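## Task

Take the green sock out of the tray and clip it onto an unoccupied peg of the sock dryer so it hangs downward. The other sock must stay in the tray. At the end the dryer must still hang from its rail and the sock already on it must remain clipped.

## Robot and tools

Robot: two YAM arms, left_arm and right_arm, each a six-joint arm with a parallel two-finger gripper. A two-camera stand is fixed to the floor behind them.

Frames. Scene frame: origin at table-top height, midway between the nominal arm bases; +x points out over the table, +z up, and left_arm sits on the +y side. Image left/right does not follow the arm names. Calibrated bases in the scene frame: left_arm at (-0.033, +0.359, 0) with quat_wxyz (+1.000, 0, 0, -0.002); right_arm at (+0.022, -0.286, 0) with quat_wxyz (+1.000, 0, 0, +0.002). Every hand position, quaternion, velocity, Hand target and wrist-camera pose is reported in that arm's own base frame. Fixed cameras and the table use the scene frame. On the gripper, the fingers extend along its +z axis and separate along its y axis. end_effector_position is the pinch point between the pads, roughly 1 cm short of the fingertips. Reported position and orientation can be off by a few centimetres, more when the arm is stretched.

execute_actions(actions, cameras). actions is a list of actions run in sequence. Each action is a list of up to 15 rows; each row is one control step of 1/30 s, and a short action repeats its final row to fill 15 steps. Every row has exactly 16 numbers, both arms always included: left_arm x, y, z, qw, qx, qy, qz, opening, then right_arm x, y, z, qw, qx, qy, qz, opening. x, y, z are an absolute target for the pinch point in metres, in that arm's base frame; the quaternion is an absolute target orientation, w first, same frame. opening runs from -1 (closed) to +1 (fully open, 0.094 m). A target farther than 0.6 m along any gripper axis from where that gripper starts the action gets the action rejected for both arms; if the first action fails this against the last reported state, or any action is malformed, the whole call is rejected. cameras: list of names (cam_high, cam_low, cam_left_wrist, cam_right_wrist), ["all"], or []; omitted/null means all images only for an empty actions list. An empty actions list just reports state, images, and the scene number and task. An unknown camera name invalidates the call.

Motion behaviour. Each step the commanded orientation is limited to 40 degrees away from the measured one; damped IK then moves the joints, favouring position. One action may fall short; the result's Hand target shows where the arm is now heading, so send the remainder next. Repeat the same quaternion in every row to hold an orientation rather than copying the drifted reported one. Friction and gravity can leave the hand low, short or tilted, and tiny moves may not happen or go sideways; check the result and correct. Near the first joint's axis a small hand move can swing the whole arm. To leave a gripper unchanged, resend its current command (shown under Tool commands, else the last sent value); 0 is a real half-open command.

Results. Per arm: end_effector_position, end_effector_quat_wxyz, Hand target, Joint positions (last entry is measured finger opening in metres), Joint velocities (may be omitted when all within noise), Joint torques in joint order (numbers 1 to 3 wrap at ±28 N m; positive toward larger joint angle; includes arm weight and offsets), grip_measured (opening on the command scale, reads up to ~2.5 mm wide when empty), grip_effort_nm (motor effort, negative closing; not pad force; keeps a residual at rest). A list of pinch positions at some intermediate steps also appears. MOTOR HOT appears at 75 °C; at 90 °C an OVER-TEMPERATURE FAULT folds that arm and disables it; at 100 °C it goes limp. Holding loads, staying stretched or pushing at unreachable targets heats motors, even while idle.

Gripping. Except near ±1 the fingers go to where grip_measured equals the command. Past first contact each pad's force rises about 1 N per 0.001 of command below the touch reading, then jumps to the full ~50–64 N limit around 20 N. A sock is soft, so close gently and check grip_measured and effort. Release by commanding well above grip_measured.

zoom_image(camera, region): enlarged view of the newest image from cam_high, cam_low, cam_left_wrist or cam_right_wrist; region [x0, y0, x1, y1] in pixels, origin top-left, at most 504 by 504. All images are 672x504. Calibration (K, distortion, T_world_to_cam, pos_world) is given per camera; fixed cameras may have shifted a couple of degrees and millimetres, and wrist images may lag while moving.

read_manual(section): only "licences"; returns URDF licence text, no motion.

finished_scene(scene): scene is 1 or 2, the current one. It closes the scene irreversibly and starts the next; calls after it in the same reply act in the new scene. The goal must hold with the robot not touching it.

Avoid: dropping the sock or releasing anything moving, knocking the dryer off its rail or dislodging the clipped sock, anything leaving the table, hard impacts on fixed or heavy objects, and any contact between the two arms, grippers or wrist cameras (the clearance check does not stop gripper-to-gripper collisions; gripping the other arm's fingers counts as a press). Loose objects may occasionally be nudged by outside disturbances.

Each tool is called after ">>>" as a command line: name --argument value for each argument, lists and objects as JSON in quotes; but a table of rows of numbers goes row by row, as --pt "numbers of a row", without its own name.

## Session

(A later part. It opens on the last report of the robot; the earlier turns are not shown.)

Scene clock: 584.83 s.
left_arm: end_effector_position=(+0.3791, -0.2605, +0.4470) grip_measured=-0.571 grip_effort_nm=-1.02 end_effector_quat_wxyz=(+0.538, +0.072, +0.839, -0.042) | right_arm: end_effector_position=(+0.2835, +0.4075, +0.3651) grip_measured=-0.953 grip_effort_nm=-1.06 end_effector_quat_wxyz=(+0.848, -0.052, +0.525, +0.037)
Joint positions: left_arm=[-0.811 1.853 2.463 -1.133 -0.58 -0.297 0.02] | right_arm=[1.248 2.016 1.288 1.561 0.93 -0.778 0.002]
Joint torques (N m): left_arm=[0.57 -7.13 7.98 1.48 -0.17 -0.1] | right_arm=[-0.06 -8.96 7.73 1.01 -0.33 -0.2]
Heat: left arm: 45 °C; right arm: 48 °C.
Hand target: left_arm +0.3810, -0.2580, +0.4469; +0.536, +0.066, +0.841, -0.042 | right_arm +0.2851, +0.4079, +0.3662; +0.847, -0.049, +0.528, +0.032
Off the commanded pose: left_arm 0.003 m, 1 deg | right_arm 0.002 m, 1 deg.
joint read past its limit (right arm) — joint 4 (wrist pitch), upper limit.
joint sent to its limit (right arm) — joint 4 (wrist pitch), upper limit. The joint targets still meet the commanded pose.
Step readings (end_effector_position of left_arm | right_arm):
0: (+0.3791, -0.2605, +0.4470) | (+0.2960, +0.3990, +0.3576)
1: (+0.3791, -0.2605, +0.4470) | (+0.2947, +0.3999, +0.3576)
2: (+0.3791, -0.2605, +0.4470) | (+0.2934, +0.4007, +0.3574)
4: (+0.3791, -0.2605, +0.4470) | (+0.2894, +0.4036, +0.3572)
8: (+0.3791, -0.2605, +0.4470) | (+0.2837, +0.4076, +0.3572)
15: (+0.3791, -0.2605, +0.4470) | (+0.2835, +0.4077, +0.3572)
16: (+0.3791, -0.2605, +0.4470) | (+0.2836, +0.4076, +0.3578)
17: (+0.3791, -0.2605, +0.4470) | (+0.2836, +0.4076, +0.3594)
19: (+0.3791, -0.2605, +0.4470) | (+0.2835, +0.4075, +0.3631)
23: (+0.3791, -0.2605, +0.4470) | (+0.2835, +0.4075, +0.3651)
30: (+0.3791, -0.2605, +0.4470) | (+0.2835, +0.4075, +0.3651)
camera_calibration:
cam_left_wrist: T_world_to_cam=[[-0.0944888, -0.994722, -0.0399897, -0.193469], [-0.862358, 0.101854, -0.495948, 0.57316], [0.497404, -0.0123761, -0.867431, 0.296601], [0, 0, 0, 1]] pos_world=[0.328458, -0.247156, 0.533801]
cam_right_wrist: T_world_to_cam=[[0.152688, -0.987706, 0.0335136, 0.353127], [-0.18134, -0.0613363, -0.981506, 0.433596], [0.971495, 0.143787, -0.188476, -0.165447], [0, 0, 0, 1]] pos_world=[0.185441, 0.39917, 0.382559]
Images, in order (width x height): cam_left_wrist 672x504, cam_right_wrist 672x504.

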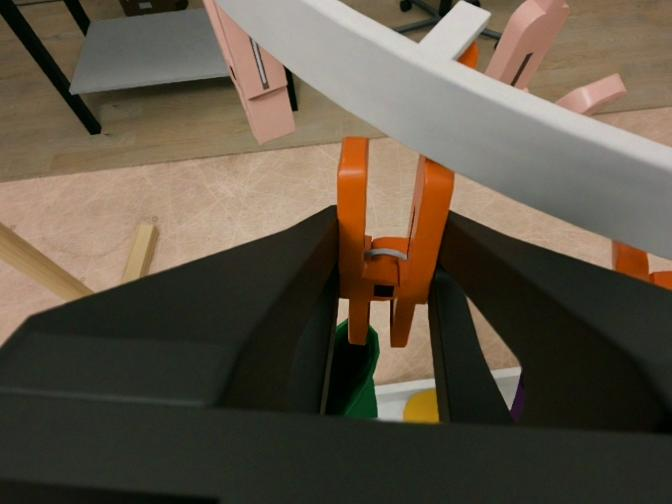

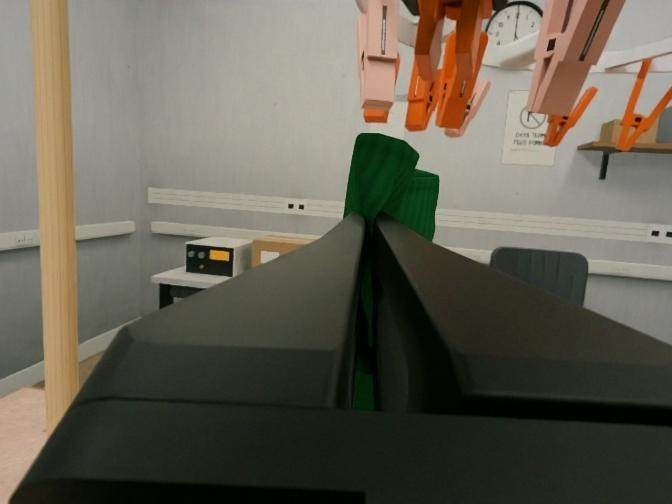

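>>> execute_actions --actions '[[[0.381,-0.258,0.447,0.535,0.066,0.841,-0.042,-0.68, 0.285,0.4085,0.376,0.85,-0.046,0.525,0.03,-1]],[[0.381,-0.258,0.447,0.535,0.066,0.841,-0.042,-0.68, 0.285,0.4085,0.387,0.85,-0.046,0.525,0.03,-1]]]' --cameras '["cam_left_wrist","cam_right_wrist","cam_low"]'

>>> zoom_image --camera "cam_left_wrist" --region '[320, 220, 460, 440]'

>>> zoom_image --camera "cam_low" --region '[310, 0, 490, 140]'

Scene clock: 603.30 s.
left_arm: end_effector_position=(+0.3791, -0.2605, +0.4470) grip_measured=-0.571 grip_effort_nm=-1.02 end_effector_quat_wxyz=(+0.538, +0.072, +0.839, -0.042) | right_arm: end_effector_position=(+0.2850, +0.4115, +0.3769) grip_measured=-0.953 grip_effort_nm=-1.06 end_effector_quat_wxyz=(+0.849, -0.053, +0.524, +0.032)
Joint positions: left_arm=[-0.811 1.853 2.463 -1.133 -0.58 -0.297 0.02] | right_arm=[1.248 2.016 1.336 1.521 0.93 -0.793 0.002]
Joint torques (N m): left_arm=[0.57 -7.15 7.97 1.48 -0.16 -0.1] | right_arm=[-0.12 -10.71 7.9 0.87 -0.37 -0.2]
Heat: left arm: 45 °C; right arm: 49 °C.
Hand target: left_arm +0.3810, -0.2580, +0.4469; +0.536, +0.066, +0.841, -0.042 | right_arm +0.2850, +0.4082, +0.3869; +0.850, -0.046, +0.525, +0.030
Off the commanded pose: left_arm 0.003 m, 1 deg | right_arm 0.011 m, 1 deg.
Step readings (end_effector_position of left_arm | right_arm):
0: (+0.3791, -0.2605, +0.4470) | (+0.2835, +0.4075, +0.3651)
1: (+0.3791, -0.2605, +0.4470) | (+0.2836, +0.4074, +0.3658)
2: (+0.3791, -0.2605, +0.4470) | (+0.2837, +0.4077, +0.3673)
4: (+0.3791, -0.2605, +0.4470) | (+0.2836, +0.4076, +0.3717)
8: (+0.3791, -0.2605, +0.4470) | (+0.2836, +0.4074, +0.3741)
15: (+0.3791, -0.2605, +0.4470) | (+0.2836, +0.4074, +0.3741)
16: (+0.3791, -0.2605, +0.4470) | (+0.2837, +0.4077, +0.3744)
17: (+0.3791, -0.2605, +0.4470) | (+0.2840, +0.4085, +0.3751)
19: (+0.3791, -0.2605, +0.4470) | (+0.2843, +0.4095, +0.3772)
23: (+0.3791, -0.2605, +0.4470) | (+0.2846, +0.4105, +0.3779)
30: (+0.3791, -0.2605, +0.4470) | (+0.2849, +0.4113, +0.3770)
camera_calibration:
cam_left_wrist: T_world_to_cam=[[-0.0944888, -0.994722, -0.0399897, -0.193469], [-0.862358, 0.101854, -0.495948, 0.57316], [0.497404, -0.0123761, -0.867431, 0.296601], [0, 0, 0, 1]] pos_world=[0.328458, -0.247156, 0.533801]
cam_right_wrist: T_world_to_cam=[[0.145356, -0.988578, 0.0398139, 0.35662], [-0.17796, -0.0657091, -0.981841, 0.446516], [0.973243, 0.135632, -0.185479, -0.163578], [0, 0, 0, 1]] pos_world=[0.186827, 0.404073, 0.393869]
Images, in order (width x height): cam_low 672x504, cam_left_wrist 672x504, cam_right_wrist 672x504.

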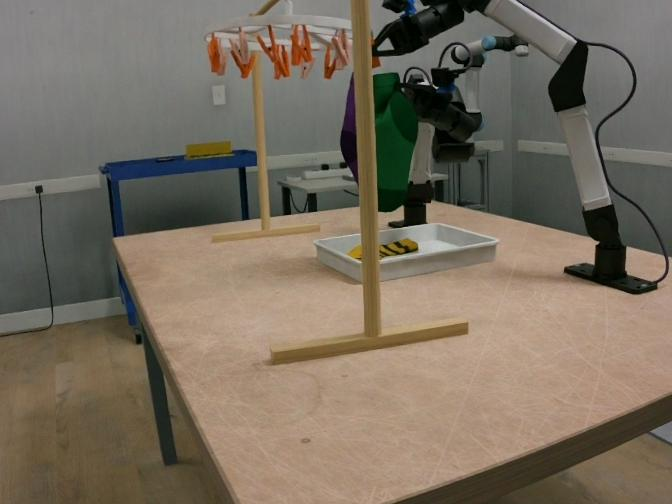

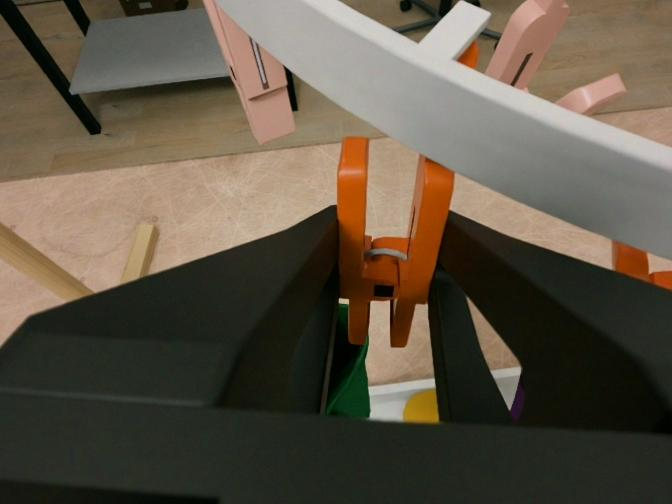

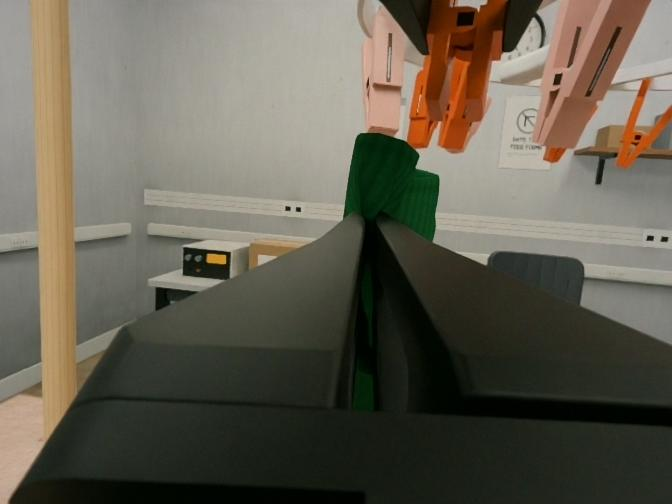

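Scaled by 2.291.

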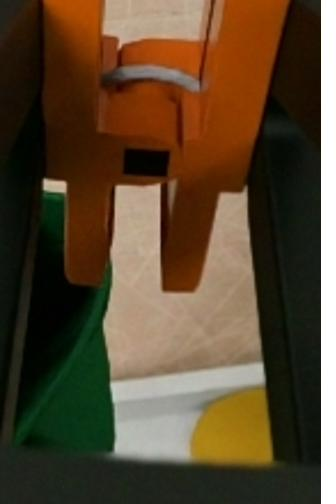

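Scaled by 2.800.

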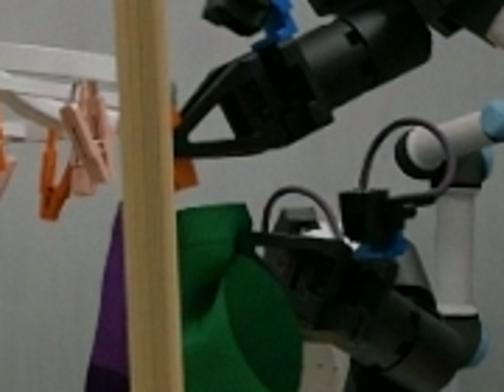

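>>> execute_actions --actions '[[[0.381,-0.258,0.447,0.535,0.066,0.841,-0.042,-0.68, 0.285,0.402,0.38,0.85,-0.046,0.525,0.03,-1]],[[0.381,-0.258,0.447,0.535,0.066,0.841,-0.042,-0.68, 0.285,0.403,0.388,0.85,-0.046,0.525,0.03,-1]]]' --cameras '["cam_left_wrist","cam_right_wrist"]'

>>> zoom_image --camera "cam_left_wrist" --region '[320, 220, 460, 440]'

>>> zoom_image --camera "cam_right_wrist" --region '[320, 0, 530, 230]'

Scene clock: 625.90 s.
left_arm: end_effector_position=(+0.3791, -0.2605, +0.4470) grip_measured=-0.571 grip_effort_nm=-1.02 end_effector_quat_wxyz=(+0.538, +0.072, +0.839, -0.042) | right_arm: end_effector_position=(+0.2850, +0.4116, +0.3717) grip_measured=-0.953 grip_effort_nm=-1.06 end_effector_quat_wxyz=(+0.848, -0.059, +0.526, +0.029)
Joint positions: left_arm=[-0.811 1.853 2.463 -1.133 -0.58 -0.297 0.02] | right_arm=[1.248 2.016 1.32 1.522 0.93 -0.793 0.002]
Joint torques (N m): left_arm=[0.57 -7.15 7.98 1.48 -0.17 -0.09] | right_arm=[-0.46 -12.21 7.12 0.9 -0.39 -0.1]
Heat: left arm: 45 °C; right arm: 53 °C.
Hand target: left_arm +0.3810, -0.2580, +0.4469; +0.536, +0.066, +0.841, -0.042 | right_arm +0.2850, +0.4028, +0.3876; +0.850, -0.046, +0.525, +0.030
Off the commanded pose: left_arm 0.003 m, 1 deg | right_arm 0.018 m, 1 deg.
Step readings (end_effector_position of left_arm | right_arm):
0: (+0.3791, -0.2605, +0.4470) | (+0.2850, +0.4115, +0.3769)
1: (+0.3791, -0.2605, +0.4470) | (+0.2850, +0.4115, +0.3765)
2: (+0.3791, -0.2605, +0.4470) | (+0.2849, +0.4114, +0.3754)
4: (+0.3791, -0.2605, +0.4470) | (+0.2850, +0.4115, +0.3730)
8: (+0.3791, -0.2605, +0.4470) | (+0.2850, +0.4116, +0.3718)
15: (+0.3791, -0.2605, +0.4470) | (+0.2850, +0.4116, +0.3718)
16: (+0.3791, -0.2605, +0.4470) | (+0.2850, +0.4116, +0.3717)
17: (+0.3791, -0.2605, +0.4470) | (+0.2850, +0.4116, +0.3717)
19: (+0.3791, -0.2605, +0.4470) | (+0.2850, +0.4116, +0.3717)
23: (+0.3791, -0.2605, +0.4470) | (+0.2850, +0.4116, +0.3717)
30: (+0.3791, -0.2605, +0.4470) | (+0.2850, +0.4116, +0.3717)
camera_calibration:
cam_left_wrist: T_world_to_cam=[[-0.0944888, -0.994722, -0.0399897, -0.193469], [-0.862358, 0.101854, -0.495948, 0.57316], [0.497404, -0.0123761, -0.867431, 0.296601], [0, 0, 0, 1]] pos_world=[0.328458, -0.247156, 0.533801]
cam_right_wrist: T_world_to_cam=[[0.145526, -0.987965, 0.0524189, 0.35192], [-0.182316, -0.078855, -0.980073, 0.447586], [0.972411, 0.133069, -0.191597, -0.160989], [0, 0, 0, 1]] pos_world=[0.186936, 0.404402, 0.389374]
Images, in order (width x height): cam_left_wrist 672x504, cam_right_wrist 672x504.

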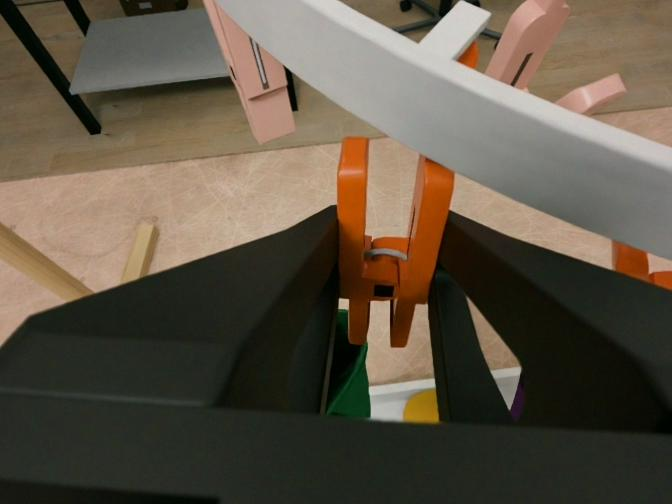

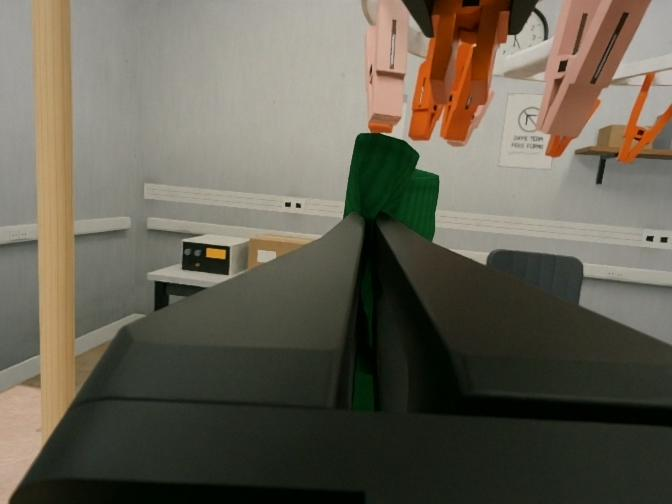

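Scaled by 2.291.

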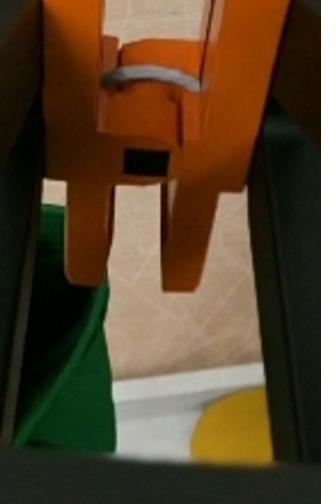

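Scaled by 2.191.

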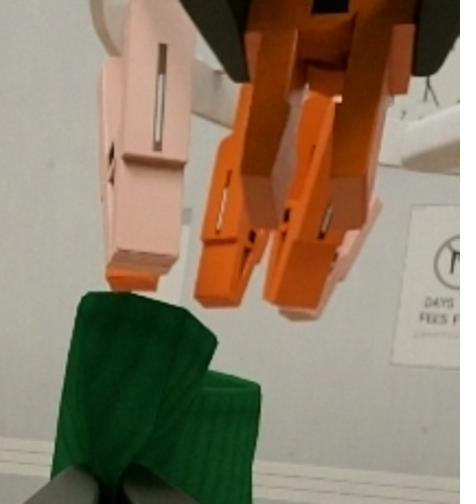

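>>> execute_actions --actions '[[[0.381,-0.258,0.447,0.535,0.066,0.841,-0.042,-0.68, 0.285,0.392,0.385,0.85,-0.046,0.525,0.03,-1]],[[0.381,-0.258,0.447,0.535,0.066,0.841,-0.042,-0.68, 0.285,0.394,0.39,0.85,-0.046,0.525,0.03,-1]]]' --cameras '["cam_left_wrist","cam_right_wrist"]'

>>> zoom_image --camera "cam_left_wrist" --region '[320, 220, 460, 440]'

>>> zoom_image --camera "cam_right_wrist" --region '[320, 0, 530, 230]'

Scene clock: 650.40 s.
left_arm: end_effector_position=(+0.3791, -0.2605, +0.4470) grip_measured=-0.571 grip_effort_nm=-1.02 end_effector_quat_wxyz=(+0.538, +0.072, +0.839, -0.042) | right_arm: end_effector_position=(+0.2857, +0.4002, +0.3771) grip_measured=-0.953 grip_effort_nm=-1.06 end_effector_quat_wxyz=(+0.848, -0.056, +0.526, +0.025)
Joint positions: left_arm=[-0.811 1.853 2.463 -1.133 -0.58 -0.297 0.02] | right_arm=[1.238 1.976 1.284 1.519 0.93 -0.793 0.002]
Joint torques (N m): left_arm=[0.57 -7.13 7.99 1.48 -0.17 -0.1] | right_arm=[-0.29 -11.48 6.87 0.89 -0.44 -0.01]
Heat: left arm: 45 °C; right arm: 56 °C.
Hand target: left_arm +0.3810, -0.2580, +0.4469; +0.536, +0.066, +0.841, -0.042 | right_arm +0.2849, +0.3940, +0.3898; +0.850, -0.046, +0.525, +0.030
Off the commanded pose: left_arm 0.003 m, 1 deg | right_arm 0.014 m, 1 deg.
Step readings (end_effector_position of left_arm | right_arm):
0: (+0.3791, -0.2605, +0.4470) | (+0.2850, +0.4116, +0.3717)
1: (+0.3791, -0.2605, +0.4470) | (+0.2851, +0.4109, +0.3718)
2: (+0.3791, -0.2605, +0.4470) | (+0.2848, +0.4093, +0.3708)
4: (+0.3791, -0.2605, +0.4470) | (+0.2853, +0.4052, +0.3714)
8: (+0.3791, -0.2605, +0.4470) | (+0.2853, +0.4009, +0.3763)
15: (+0.3791, -0.2605, +0.4470) | (+0.2856, +0.4000, +0.3773)
16: (+0.3791, -0.2605, +0.4470) | (+0.2856, +0.4000, +0.3773)
17: (+0.3791, -0.2605, +0.4470) | (+0.2856, +0.4000, +0.3773)
19: (+0.3791, -0.2605, +0.4470) | (+0.2857, +0.4001, +0.3772)
23: (+0.3791, -0.2605, +0.4470) | (+0.2857, +0.4002, +0.3771)
30: (+0.3791, -0.2605, +0.4470) | (+0.2857, +0.4002, +0.3771)
camera_calibration:
cam_left_wrist: T_world_to_cam=[[-0.0944888, -0.994722, -0.0399897, -0.193469], [-0.862358, 0.101854, -0.495948, 0.57316], [0.497404, -0.0123761, -0.867431, 0.296601], [0, 0, 0, 1]] pos_world=[0.328458, -0.247156, 0.533801]
cam_right_wrist: T_world_to_cam=[[0.136702, -0.989254, 0.0518461, 0.343558], [-0.182489, -0.0765903, -0.98022, 0.451258], [0.973658, 0.124537, -0.190998, -0.15626], [0, 0, 0, 1]] pos_world=[0.187528, 0.393889, 0.394675]
Images, in order (width x height): cam_left_wrist 672x504, cam_right_wrist 672x504.

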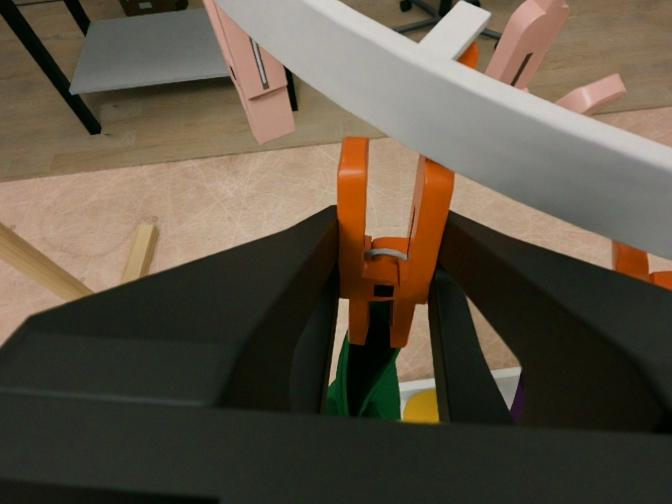

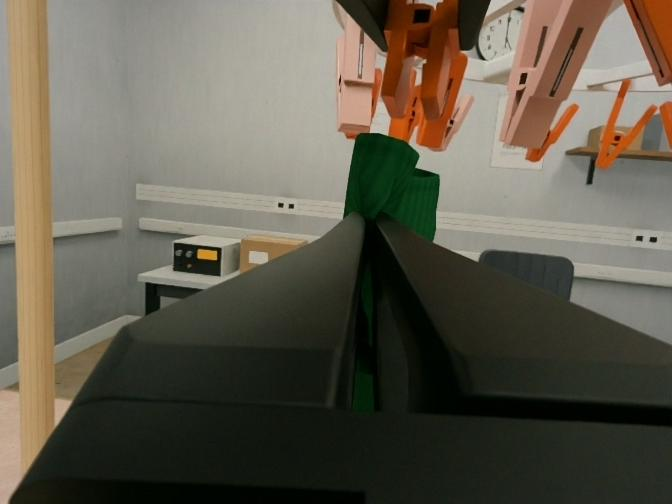

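Scaled by 2.291.

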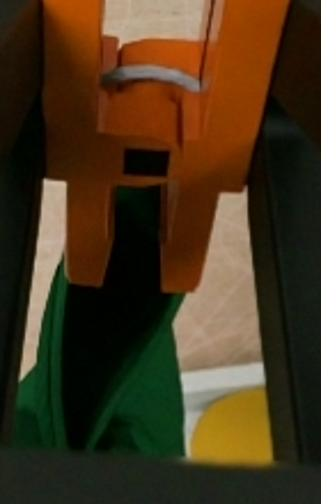

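Scaled by 2.191.

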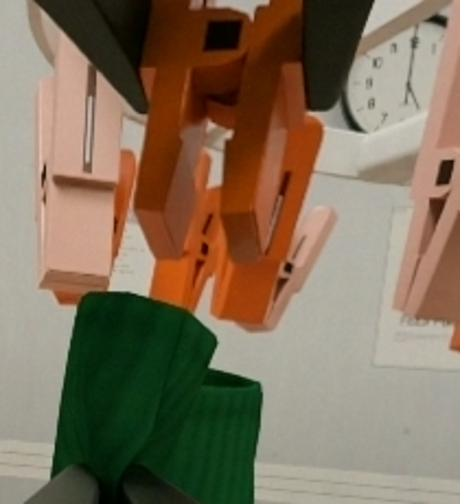

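>>> execute_actions --actions '[[[0.381,-0.258,0.447,0.535,0.066,0.841,-0.042,-0.68, 0.285,0.412,0.388,0.85,-0.046,0.525,0.03,-1]],[[0.381,-0.258,0.447,0.535,0.066,0.841,-0.042,-0.68, 0.285,0.410,0.392,0.85,-0.046,0.525,0.03,-1]]]' --cameras '["cam_left_wrist","cam_right_wrist"]'

>>> zoom_image --camera "cam_left_wrist" --region '[320, 220, 460, 440]'

>>> zoom_image --camera "cam_right_wrist" --region '[320, 0, 530, 230]'

Scene clock: 665.27 s.
left_arm: end_effector_position=(+0.3791, -0.2605, +0.4470) grip_measured=-0.571 grip_effort_nm=-1.02 end_effector_quat_wxyz=(+0.538, +0.072, +0.839, -0.042) | right_arm: end_effector_position=(+0.2841, +0.4066, +0.3927) grip_measured=-0.953 grip_effort_nm=-1.06 end_effector_quat_wxyz=(+0.852, -0.043, +0.521, +0.036)
Joint positions: left_arm=[-0.811 1.853 2.463 -1.133 -0.58 -0.297 0.02] | right_arm=[1.246 1.992 1.357 1.5 0.933 -0.796 0.002]
Joint torques (N m): left_arm=[0.57 -7.13 7.97 1.48 -0.16 -0.09] | right_arm=[0.18 -8.85 7.82 0.85 -0.38 -0.19]
Heat: left arm: 45 °C; right arm: 56 °C.
Hand target: left_arm +0.3810, -0.2580, +0.4469; +0.536, +0.066, +0.841, -0.042 | right_arm +0.2850, +0.4099, +0.3920; +0.850, -0.046, +0.525, +0.030
Off the commanded pose: left_arm 0.003 m, 1 deg | right_arm 0.004 m, 1 deg.
Step readings (end_effector_position of left_arm | right_arm):
0: (+0.3791, -0.2605, +0.4470) | (+0.2857, +0.4002, +0.3771)
1: (+0.3791, -0.2605, +0.4470) | (+0.2858, +0.4005, +0.3782)
2: (+0.3791, -0.2605, +0.4470) | (+0.2861, +0.4022, +0.3813)
4: (+0.3791, -0.2605, +0.4470) | (+0.2852, +0.4046, +0.3883)
8: (+0.3791, -0.2605, +0.4470) | (+0.2839, +0.4048, +0.3941)
15: (+0.3791, -0.2605, +0.4470) | (+0.2836, +0.4050, +0.3941)
16: (+0.3791, -0.2605, +0.4470) | (+0.2837, +0.4051, +0.3940)
17: (+0.3791, -0.2605, +0.4470) | (+0.2837, +0.4054, +0.3938)
19: (+0.3791, -0.2605, +0.4470) | (+0.2839, +0.4058, +0.3934)
23: (+0.3791, -0.2605, +0.4470) | (+0.2840, +0.4063, +0.3930)
30: (+0.3791, -0.2605, +0.4470) | (+0.2841, +0.4065, +0.3928)
camera_calibration:
cam_left_wrist: T_world_to_cam=[[-0.0944888, -0.994722, -0.0399897, -0.193469], [-0.862358, 0.101854, -0.495948, 0.57316], [0.497404, -0.0123761, -0.867431, 0.296601], [0, 0, 0, 1]] pos_world=[0.328458, -0.247156, 0.533801]
cam_right_wrist: T_world_to_cam=[[0.141302, -0.989786, 0.0189272, 0.361048], [-0.171539, -0.0433097, -0.984225, 0.451667], [0.974991, 0.135826, -0.175906, -0.163434], [0, 0, 0, 1]] pos_world=[0.185809, 0.39912, 0.40896]
Images, in order (width x height): cam_left_wrist 672x504, cam_right_wrist 672x504.

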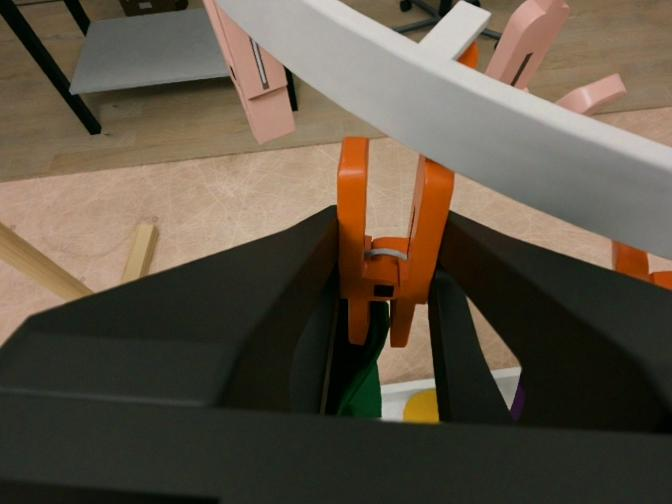

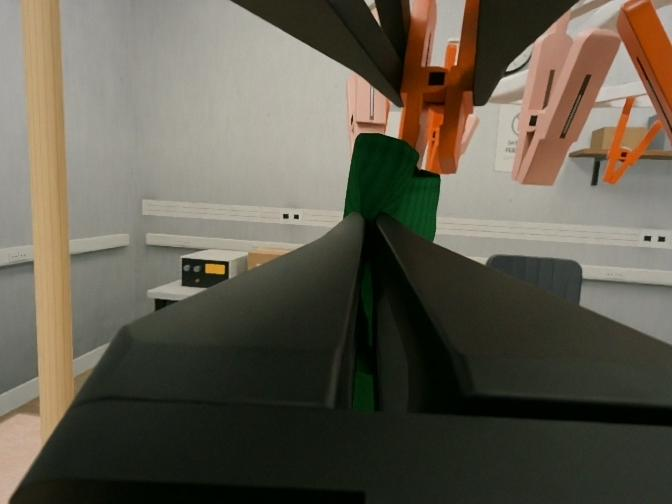

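Scaled by 2.291.

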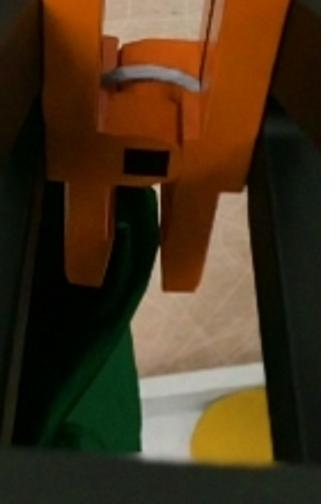

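Scaled by 2.191.

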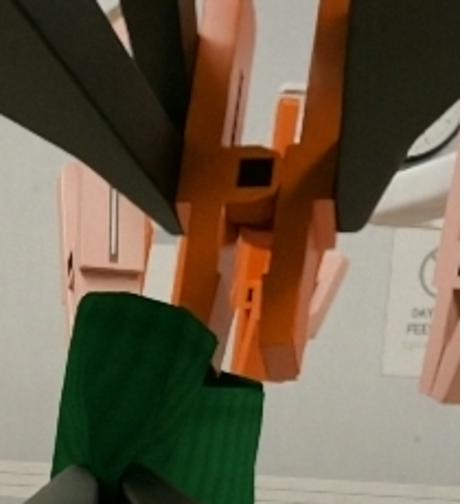

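>>> execute_actions --actions '[[[0.381,-0.258,0.447,0.535,0.066,0.841,-0.042,-0.68, 0.285,0.408,0.4,0.85,-0.046,0.525,0.03,-1]],[[0.381,-0.258,0.447,0.535,0.066,0.841,-0.042,-0.68, 0.285,0.407,0.406,0.85,-0.046,0.525,0.03,-1]]]' --cameras '["cam_left_wrist","cam_right_wrist"]'

>>> zoom_image --camera "cam_left_wrist" --region '[320, 220, 460, 440]'

>>> zoom_image --camera "cam_right_wrist" --region '[320, 0, 530, 230]'

Scene clock: 679.50 s.
left_arm: end_effector_position=(+0.3791, -0.2605, +0.4470) grip_measured=-0.571 grip_effort_nm=-1.02 end_effector_quat_wxyz=(+0.538, +0.072, +0.839, -0.042) | right_arm: end_effector_position=(+0.2860, +0.4120, +0.3916) grip_measured=-0.953 grip_effort_nm=-1.06 end_effector_quat_wxyz=(+0.848, -0.056, +0.526, +0.028)
Joint positions: left_arm=[-0.811 1.853 2.463 -1.133 -0.58 -0.297 0.02] | right_arm=[1.246 1.992 1.37 1.453 0.933 -0.796 0.002]
Joint torques (N m): left_arm=[0.57 -7.12 7.98 1.47 -0.16 -0.09] | right_arm=[-0.03 -11.15 8.09 0.91 -0.39 -0.16]
Heat: left arm: 45 °C; right arm: 55 °C.
Hand target: left_arm +0.3810, -0.2580, +0.4469; +0.536, +0.066, +0.841, -0.042 | right_arm +0.2849, +0.4066, +0.4059; +0.850, -0.046, +0.525, +0.030
Off the commanded pose: left_arm 0.003 m, 1 deg | right_arm 0.015 m, 1 deg.
Step readings (end_effector_position of left_arm | right_arm):
0: (+0.3791, -0.2605, +0.4470) | (+0.2841, +0.4066, +0.3927)
1: (+0.3791, -0.2605, +0.4470) | (+0.2842, +0.4068, +0.3927)
2: (+0.3791, -0.2605, +0.4470) | (+0.2844, +0.4073, +0.3926)
4: (+0.3791, -0.2605, +0.4470) | (+0.2847, +0.4082, +0.3924)
8: (+0.3791, -0.2605, +0.4470) | (+0.2850, +0.4091, +0.3917)
15: (+0.3791, -0.2605, +0.4470) | (+0.2852, +0.4097, +0.3912)
16: (+0.3791, -0.2605, +0.4470) | (+0.2852, +0.4098, +0.3913)
17: (+0.3791, -0.2605, +0.4470) | (+0.2854, +0.4103, +0.3915)
19: (+0.3791, -0.2605, +0.4470) | (+0.2856, +0.4108, +0.3922)
23: (+0.3791, -0.2605, +0.4470) | (+0.2858, +0.4115, +0.3922)
30: (+0.3791, -0.2605, +0.4470) | (+0.2859, +0.4120, +0.3917)
camera_calibration:
cam_left_wrist: T_world_to_cam=[[-0.0944888, -0.994722, -0.0399897, -0.193469], [-0.862358, 0.101854, -0.495948, 0.57316], [0.497404, -0.0123761, -0.867431, 0.296601], [0, 0, 0, 1]] pos_world=[0.328458, -0.247156, 0.533801]
cam_right_wrist: T_world_to_cam=[[0.141713, -0.988665, 0.0495954, 0.353686], [-0.182302, -0.0753092, -0.980354, 0.465891], [0.972977, 0.129887, -0.190908, -0.157271], [0, 0, 0, 1]] pos_world=[0.187832, 0.405191, 0.409173]
Images, in order (width x height): cam_left_wrist 672x504, cam_right_wrist 672x504.

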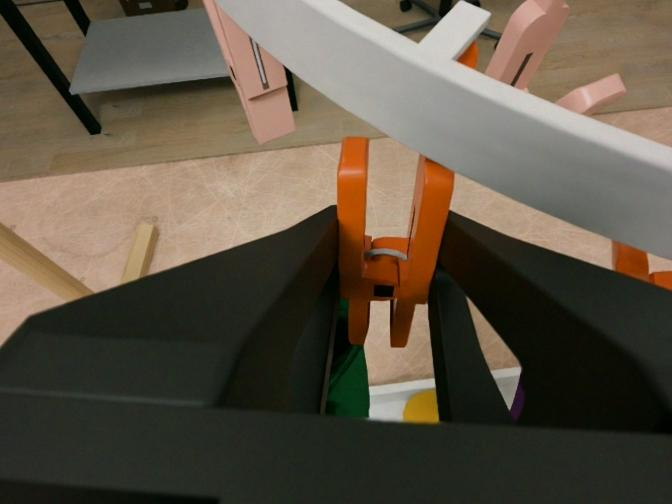

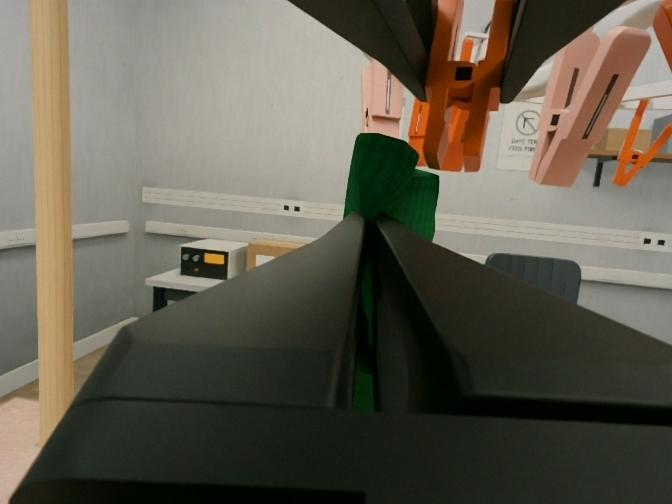

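Scaled by 2.291.

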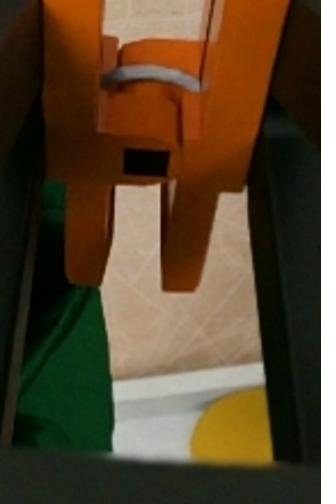

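Scaled by 2.191.

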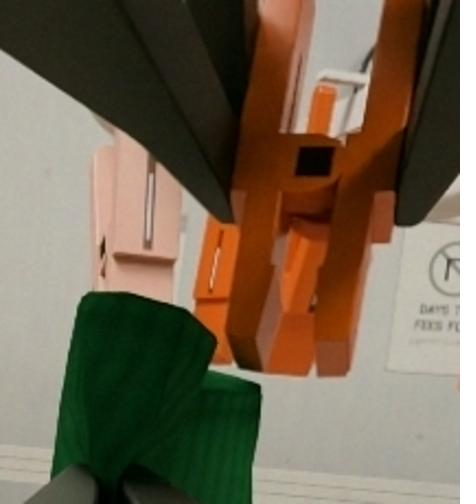

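>>> execute_actions --actions '[[[0.381,-0.258,0.447,0.535,0.066,0.841,-0.042,-0.68, 0.285,0.395,0.372,0.85,-0.046,0.525,0.03,-1]],[[0.381,-0.258,0.447,0.535,0.066,0.841,-0.042,-0.68, 0.285,0.408,0.368,0.85,-0.046,0.525,0.03,-1]],[[0.381,-0.258,0.447,0.535,0.066,0.841,-0.042,-0.68, 0.285,0.409,0.383,0.85,-0.046,0.525,0.03,-1],[0.381,-0.258,0.447,0.535,0.066,0.841,-0.042,-0.68, 0.285,0.409,0.400,0.85,-0.046,0.525,0.03,-1]]]' --cameras '["cam_left_wrist","cam_right_wrist"]'

>>> zoom_image --camera "cam_left_wrist" --region '[320, 220, 460, 440]'

>>> zoom_image --camera "cam_right_wrist" --region '[320, 0, 530, 230]'

Scene clock: 699.77 s.
left_arm: end_effector_position=(+0.3791, -0.2605, +0.4470) grip_measured=-0.571 grip_effort_nm=-1.02 end_effector_quat_wxyz=(+0.538, +0.072, +0.839, -0.042) | right_arm: end_effector_position=(+0.2877, +0.4120, +0.3879) grip_measured=-0.953 grip_effort_nm=-1.06 end_effector_quat_wxyz=(+0.849, -0.053, +0.525, +0.028)
Joint positions: left_arm=[-0.811 1.853 2.463 -1.133 -0.58 -0.297 0.02] | right_arm=[1.243 2.005 1.369 1.474 0.932 -0.795 0.002]
Joint torques (N m): left_arm=[0.55 -7.13 7.97 1.48 -0.16 -0.1] | right_arm=[0.38 -11.1 7.9 0.87 -0.39 -0.2]
Heat: left arm: 45 °C; right arm: 57 °C.
Hand target: left_arm +0.3810, -0.2580, +0.4469; +0.536, +0.066, +0.841, -0.042 | right_arm +0.2849, +0.4088, +0.3999; +0.850, -0.046, +0.524, +0.030
Off the commanded pose: left_arm 0.003 m, 1 deg | right_arm 0.013 m, 1 deg.
Step readings (end_effector_position of left_arm | right_arm):
0: (+0.3791, -0.2605, +0.4470) | (+0.2860, +0.4121, +0.3916)
1: (+0.3791, -0.2605, +0.4470) | (+0.2859, +0.4116, +0.3893)
2: (+0.3791, -0.2605, +0.4470) | (+0.2849, +0.4083, +0.3845)
4: (+0.3791, -0.2605, +0.4470) | (+0.2851, +0.4056, +0.3731)
8: (+0.3791, -0.2605, +0.4470) | (+0.2851, +0.4033, +0.3670)
15: (+0.3791, -0.2605, +0.4470) | (+0.2845, +0.4010, +0.3692)
16: (+0.3791, -0.2605, +0.4470) | (+0.2846, +0.4012, +0.3694)
17: (+0.3791, -0.2605, +0.4470) | (+0.2849, +0.4020, +0.3703)
19: (+0.3791, -0.2605, +0.4470) | (+0.2854, +0.4036, +0.3707)
23: (+0.3791, -0.2605, +0.4470) | (+0.2858, +0.4048, +0.3694)
30: (+0.3791, -0.2605, +0.4470) | (+0.2858, +0.4048, +0.3692)
31: (+0.3791, -0.2605, +0.4470) | (+0.2857, +0.4049, +0.3700)
32: (+0.3791, -0.2605, +0.4470) | (+0.2860, +0.4060, +0.3728)
34: (+0.3791, -0.2605, +0.4470) | (+0.2864, +0.4079, +0.3816)
38: (+0.3791, -0.2605, +0.4470) | (+0.2867, +0.4092, +0.3903)
45: (+0.3791, -0.2605, +0.4470) | (+0.2875, +0.4115, +0.3883)
camera_calibration:
cam_left_wrist: T_world_to_cam=[[-0.0944888, -0.994722, -0.0399897, -0.193469], [-0.862358, 0.101854, -0.495948, 0.57316], [0.497404, -0.0123761, -0.867431, 0.296601], [0, 0, 0, 1]] pos_world=[0.328458, -0.247156, 0.533801]
cam_right_wrist: T_world_to_cam=[[0.138765, -0.989396, 0.0428841, 0.357313], [-0.180149, -0.0677995, -0.9813, 0.459195], [0.973802, 0.128444, -0.187647, -0.160488], [0, 0, 0, 1]] pos_world=[0.189425, 0.405271, 0.40517]
Images, in order (width x height): cam_left_wrist 672x504, cam_right_wrist 672x504.

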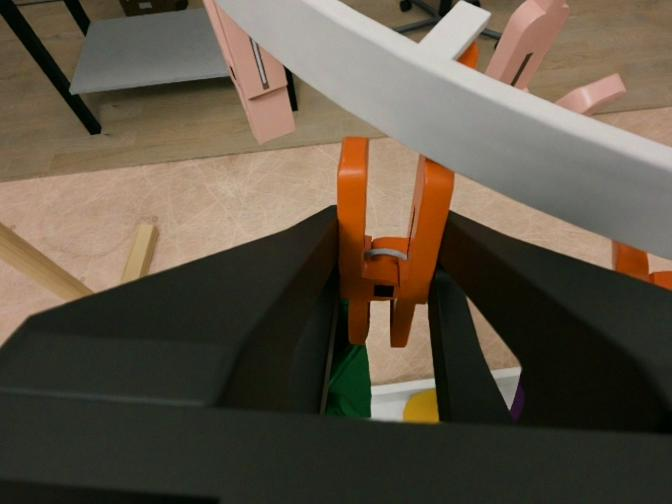

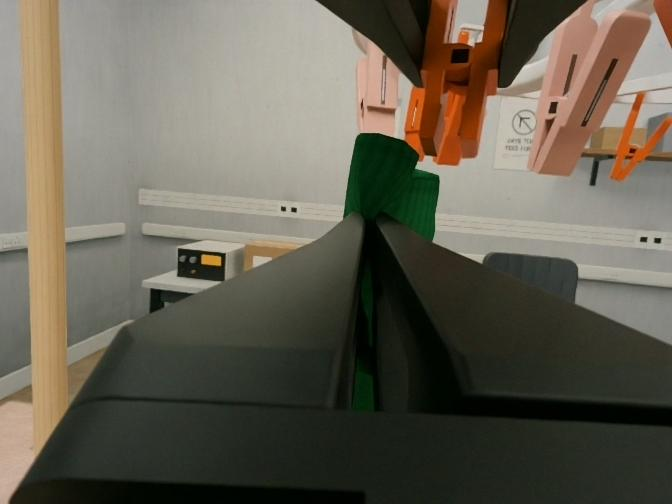

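Scaled by 2.291.

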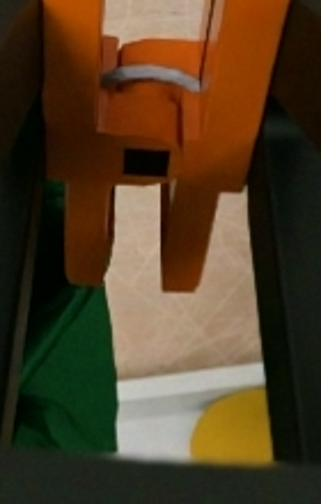

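Scaled by 2.191.

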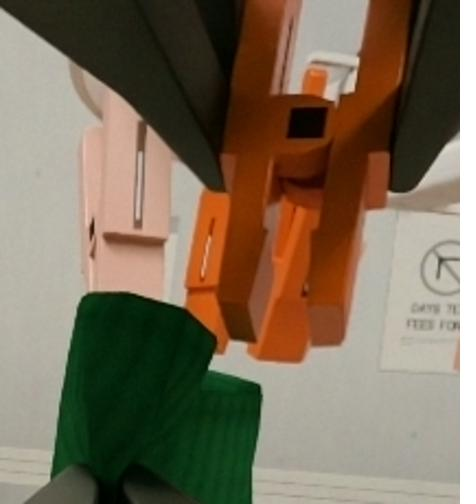

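>>> execute_actions --actions '[[[0.381,-0.258,0.447,0.535,0.066,0.841,-0.042,-0.68, 0.283,0.394,0.378,0.85,-0.046,0.525,0.03,-1]],[[0.381,-0.258,0.447,0.535,0.066,0.841,-0.042,-0.68, 0.283,0.404,0.392,0.85,-0.046,0.525,0.03,-1],[0.381,-0.258,0.447,0.535,0.066,0.841,-0.042,-0.68, 0.282,0.404,0.405,0.85,-0.046,0.525,0.03,-1],[0.381,-0.258,0.447,0.535,0.066,0.841,-0.042,-0.68, 0.282,0.403,0.418,0.85,-0.046,0.525,0.03,-1]]]' --cameras '["cam_left_wrist","cam_right_wrist"]'

>>> zoom_image --camera "cam_left_wrist" --region '[320, 220, 460, 440]'

>>> zoom_image --camera "cam_right_wrist" --region '[320, 0, 530, 230]'

Scene clock: 711.07 s.
left_arm: end_effector_position=(+0.3791, -0.2605, +0.4470) grip_measured=-0.571 grip_effort_nm=-1.02 end_effector_quat_wxyz=(+0.538, +0.072, +0.839, -0.042) | right_arm: end_effector_position=(+0.2841, +0.4059, +0.4084) grip_measured=-0.953 grip_effort_nm=-1.06 end_effector_quat_wxyz=(+0.850, -0.051, +0.524, +0.029)
Joint positions: left_arm=[-0.811 1.853 2.463 -1.133 -0.58 -0.297 0.02] | right_arm=[1.246 1.957 1.382 1.421 0.933 -0.8 0.002]
Joint torques (N m): left_arm=[0.55 -7.12 8.01 1.48 -0.17 -0.1] | right_arm=[0.32 -10.58 7.65 0.86 -0.39 -0.19]
Heat: left arm: 45 °C; right arm: 58 °C.
Hand target: left_arm +0.3810, -0.2580, +0.4469; +0.536, +0.066, +0.841, -0.042 | right_arm +0.2819, +0.4029, +0.4179; +0.850, -0.046, +0.524, +0.030
Off the commanded pose: left_arm 0.003 m, 1 deg | right_arm 0.010 m, 1 deg.
Step readings (end_effector_position of left_arm | right_arm):
0: (+0.3791, -0.2605, +0.4470) | (+0.2877, +0.4120, +0.3878)
1: (+0.3791, -0.2605, +0.4470) | (+0.2874, +0.4115, +0.3862)
2: (+0.3791, -0.2605, +0.4470) | (+0.2864, +0.4089, +0.3824)
4: (+0.3791, -0.2605, +0.4470) | (+0.2854, +0.4059, +0.3730)
8: (+0.3791, -0.2605, +0.4470) | (+0.2851, +0.4049, +0.3674)
15: (+0.3791, -0.2605, +0.4470) | (+0.2845, +0.4032, +0.3690)
16: (+0.3791, -0.2605, +0.4470) | (+0.2846, +0.4031, +0.3702)
17: (+0.3791, -0.2605, +0.4470) | (+0.2847, +0.4044, +0.3727)
19: (+0.3791, -0.2605, +0.4470) | (+0.2849, +0.4066, +0.3836)
23: (+0.3791, -0.2605, +0.4470) | (+0.2833, +0.4034, +0.4062)
30: (+0.3791, -0.2605, +0.4470) | (+0.2837, +0.4047, +0.4095)
camera_calibration:
cam_left_wrist: T_world_to_cam=[[-0.0944888, -0.994722, -0.0399897, -0.193469], [-0.862358, 0.101854, -0.495948, 0.57316], [0.497404, -0.0123761, -0.867431, 0.296601], [0, 0, 0, 1]] pos_world=[0.328458, -0.247156, 0.533801]
cam_right_wrist: T_world_to_cam=[[0.139306, -0.989454, 0.0396882, 0.352078], [-0.177194, -0.0643393, -0.982071, 0.476265], [0.974267, 0.129776, -0.184288, -0.154551], [0, 0, 0, 1]] pos_world=[0.185919, 0.399064, 0.425271]
Images, in order (width x height): cam_left_wrist 672x504, cam_right_wrist 672x504.

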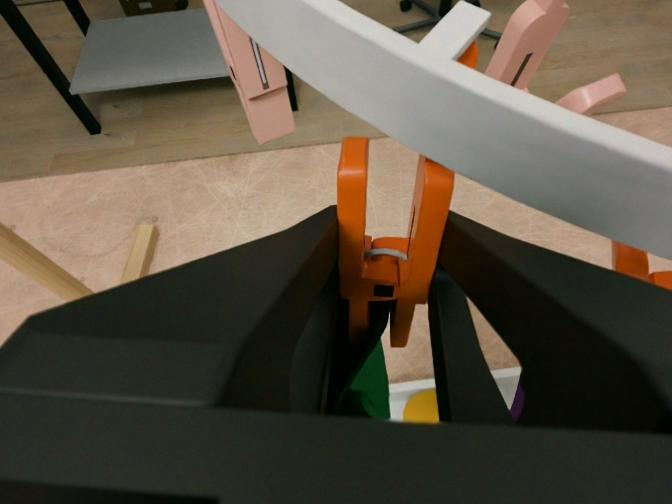

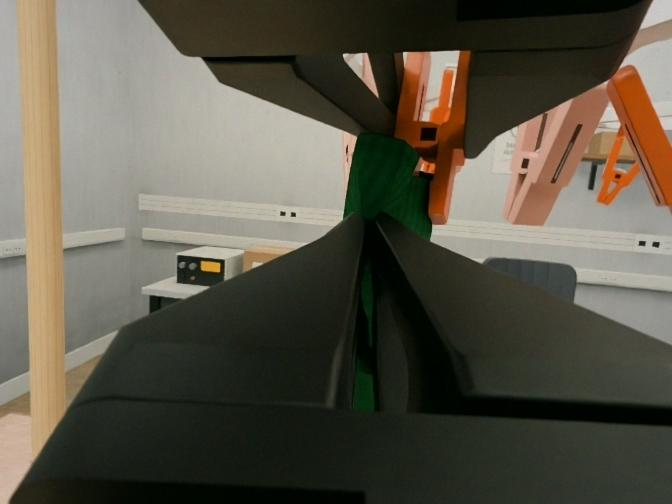

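Scaled by 2.291.

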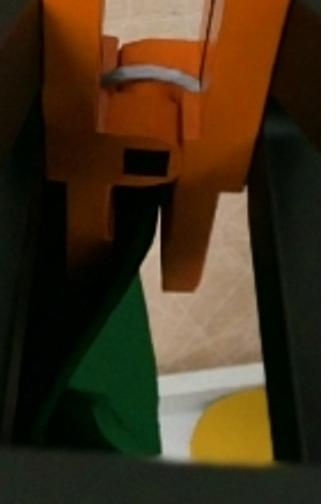

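Scaled by 2.191.

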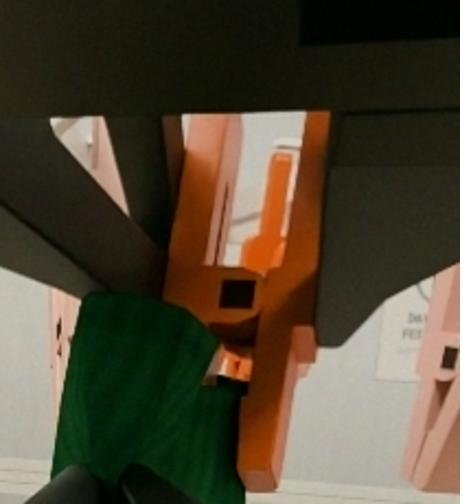

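>>> execute_actions --actions '[[[0.381,-0.258,0.447,0.535,0.066,0.841,-0.042,-0.5, 0.282,0.403,0.418,0.85,-0.046,0.525,0.03,-1]],[[0.381,-0.258,0.447,0.535,0.066,0.841,-0.042,-0.35, 0.282,0.403,0.418,0.85,-0.046,0.525,0.03,-1]],[[0.381,-0.258,0.447,0.535,0.066,0.841,-0.042,-0.15, 0.282,0.403,0.418,0.85,-0.046,0.525,0.03,-1]]]' --cameras '["cam_left_wrist","cam_right_wrist"]'

>>> zoom_image --camera "cam_left_wrist" --region '[300, 120, 480, 440]'

>>> zoom_image --camera "cam_right_wrist" --region '[320, 0, 530, 230]'

Scene clock: 726.20 s.
left_arm: end_effector_position=(+0.3785, -0.2599, +0.4454) grip_measured=-0.153 grip_effort_nm=0.17 end_effector_quat_wxyz=(+0.535, +0.074, +0.841, -0.039) | right_arm: end_effector_position=(+0.2842, +0.4062, +0.4081) grip_measured=-0.953 grip_effort_nm=-1.06 end_effector_quat_wxyz=(+0.850, -0.052, +0.524, +0.029)
Joint positions: left_arm=[-0.811 1.853 2.463 -1.142 -0.58 -0.298 0.04] | right_arm=[1.246 1.957 1.382 1.419 0.933 -0.8 0.002]
Joint torques (N m): left_arm=[0.57 -7.1 8.03 1.55 -0.17 -0.08] | right_arm=[0.4 -10.58 7.69 0.88 -0.38 -0.15]
Heat: left arm: 45 °C; right arm: 62 °C.
Hand target: left_arm +0.3810, -0.2580, +0.4468; +0.535, +0.066, +0.841, -0.042 | right_arm +0.2819, +0.4029, +0.4179; +0.850, -0.046, +0.525, +0.030
Off the commanded pose: left_arm 0.004 m, 1 deg | right_arm 0.011 m, 1 deg.
Step readings (end_effector_position of left_arm | right_arm):
0: (+0.3791, -0.2605, +0.4470) | (+0.2841, +0.4060, +0.4083)
1: (+0.3791, -0.2604, +0.4468) | (+0.2841, +0.4060, +0.4083)
2: (+0.3788, -0.2603, +0.4463) | (+0.2841, +0.4060, +0.4083)
4: (+0.3787, -0.2601, +0.4459) | (+0.2842, +0.4061, +0.4082)
8: (+0.3787, -0.2601, +0.4459) | (+0.2842, +0.4061, +0.4082)
15: (+0.3787, -0.2601, +0.4459) | (+0.2842, +0.4061, +0.4082)
16: (+0.3786, -0.2599, +0.4457) | (+0.2842, +0.4061, +0.4082)
17: (+0.3785, -0.2599, +0.4455) | (+0.2842, +0.4061, +0.4082)
19: (+0.3785, -0.2599, +0.4454) | (+0.2842, +0.4061, +0.4082)
23: (+0.3785, -0.2599, +0.4454) | (+0.2842, +0.4062, +0.4081)
30: (+0.3785, -0.2599, +0.4454) | (+0.2842, +0.4062, +0.4081)
31: (+0.3785, -0.2599, +0.4454) | (+0.2842, +0.4062, +0.4081)
32: (+0.3785, -0.2599, +0.4454) | (+0.2842, +0.4062, +0.4081)
34: (+0.3785, -0.2599, +0.4454) | (+0.2842, +0.4062, +0.4081)
38: (+0.3785, -0.2599, +0.4454) | (+0.2842, +0.4062, +0.4081)
45: (+0.3785, -0.2599, +0.4454) | (+0.2842, +0.4062, +0.4081)
camera_calibration:
cam_left_wrist: T_world_to_cam=[[-0.094285, -0.994553, -0.0444377, -0.191004], [-0.865356, 0.103942, -0.490261, 0.570865], [0.49221, -0.00776984, -0.870442, 0.300117], [0, 0, 0, 1]] pos_world=[0.328272, -0.246969, 0.53262]
cam_right_wrist: T_world_to_cam=[[0.139272, -0.989371, 0.0418146, 0.351442], [-0.177899, -0.066537, -0.981797, 0.477], [0.974143, 0.129298, -0.185275, -0.154093], [0, 0, 0, 1]] pos_world=[0.18602, 0.399369, 0.425072]
Images, in order (width x height): cam_left_wrist 672x504, cam_right_wrist 672x504.

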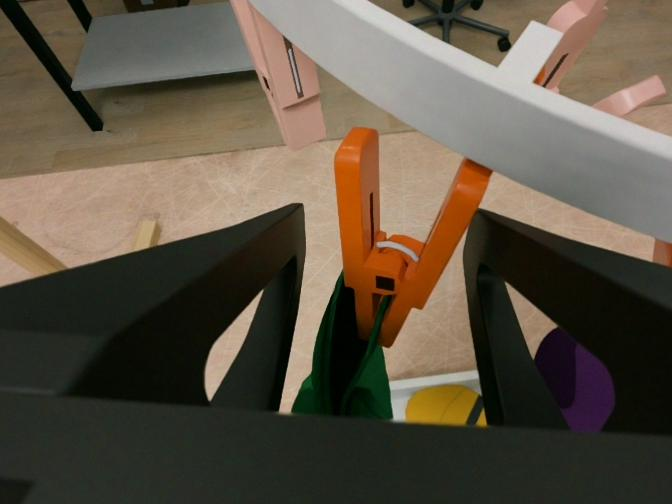

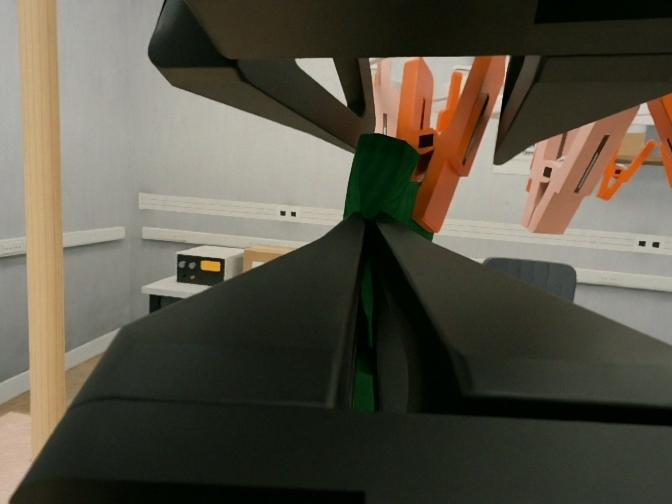

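Scaled by 1.575.

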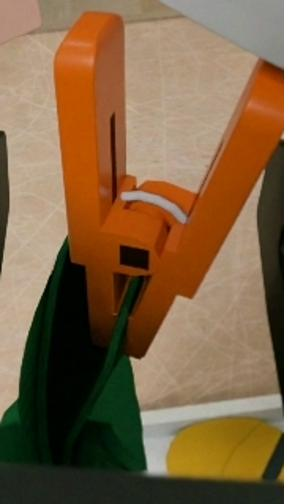

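Scaled by 2.191.

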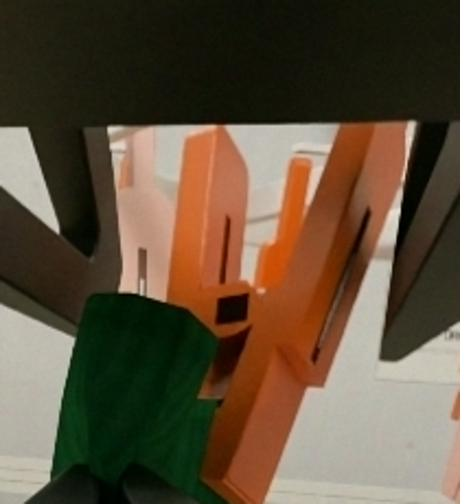

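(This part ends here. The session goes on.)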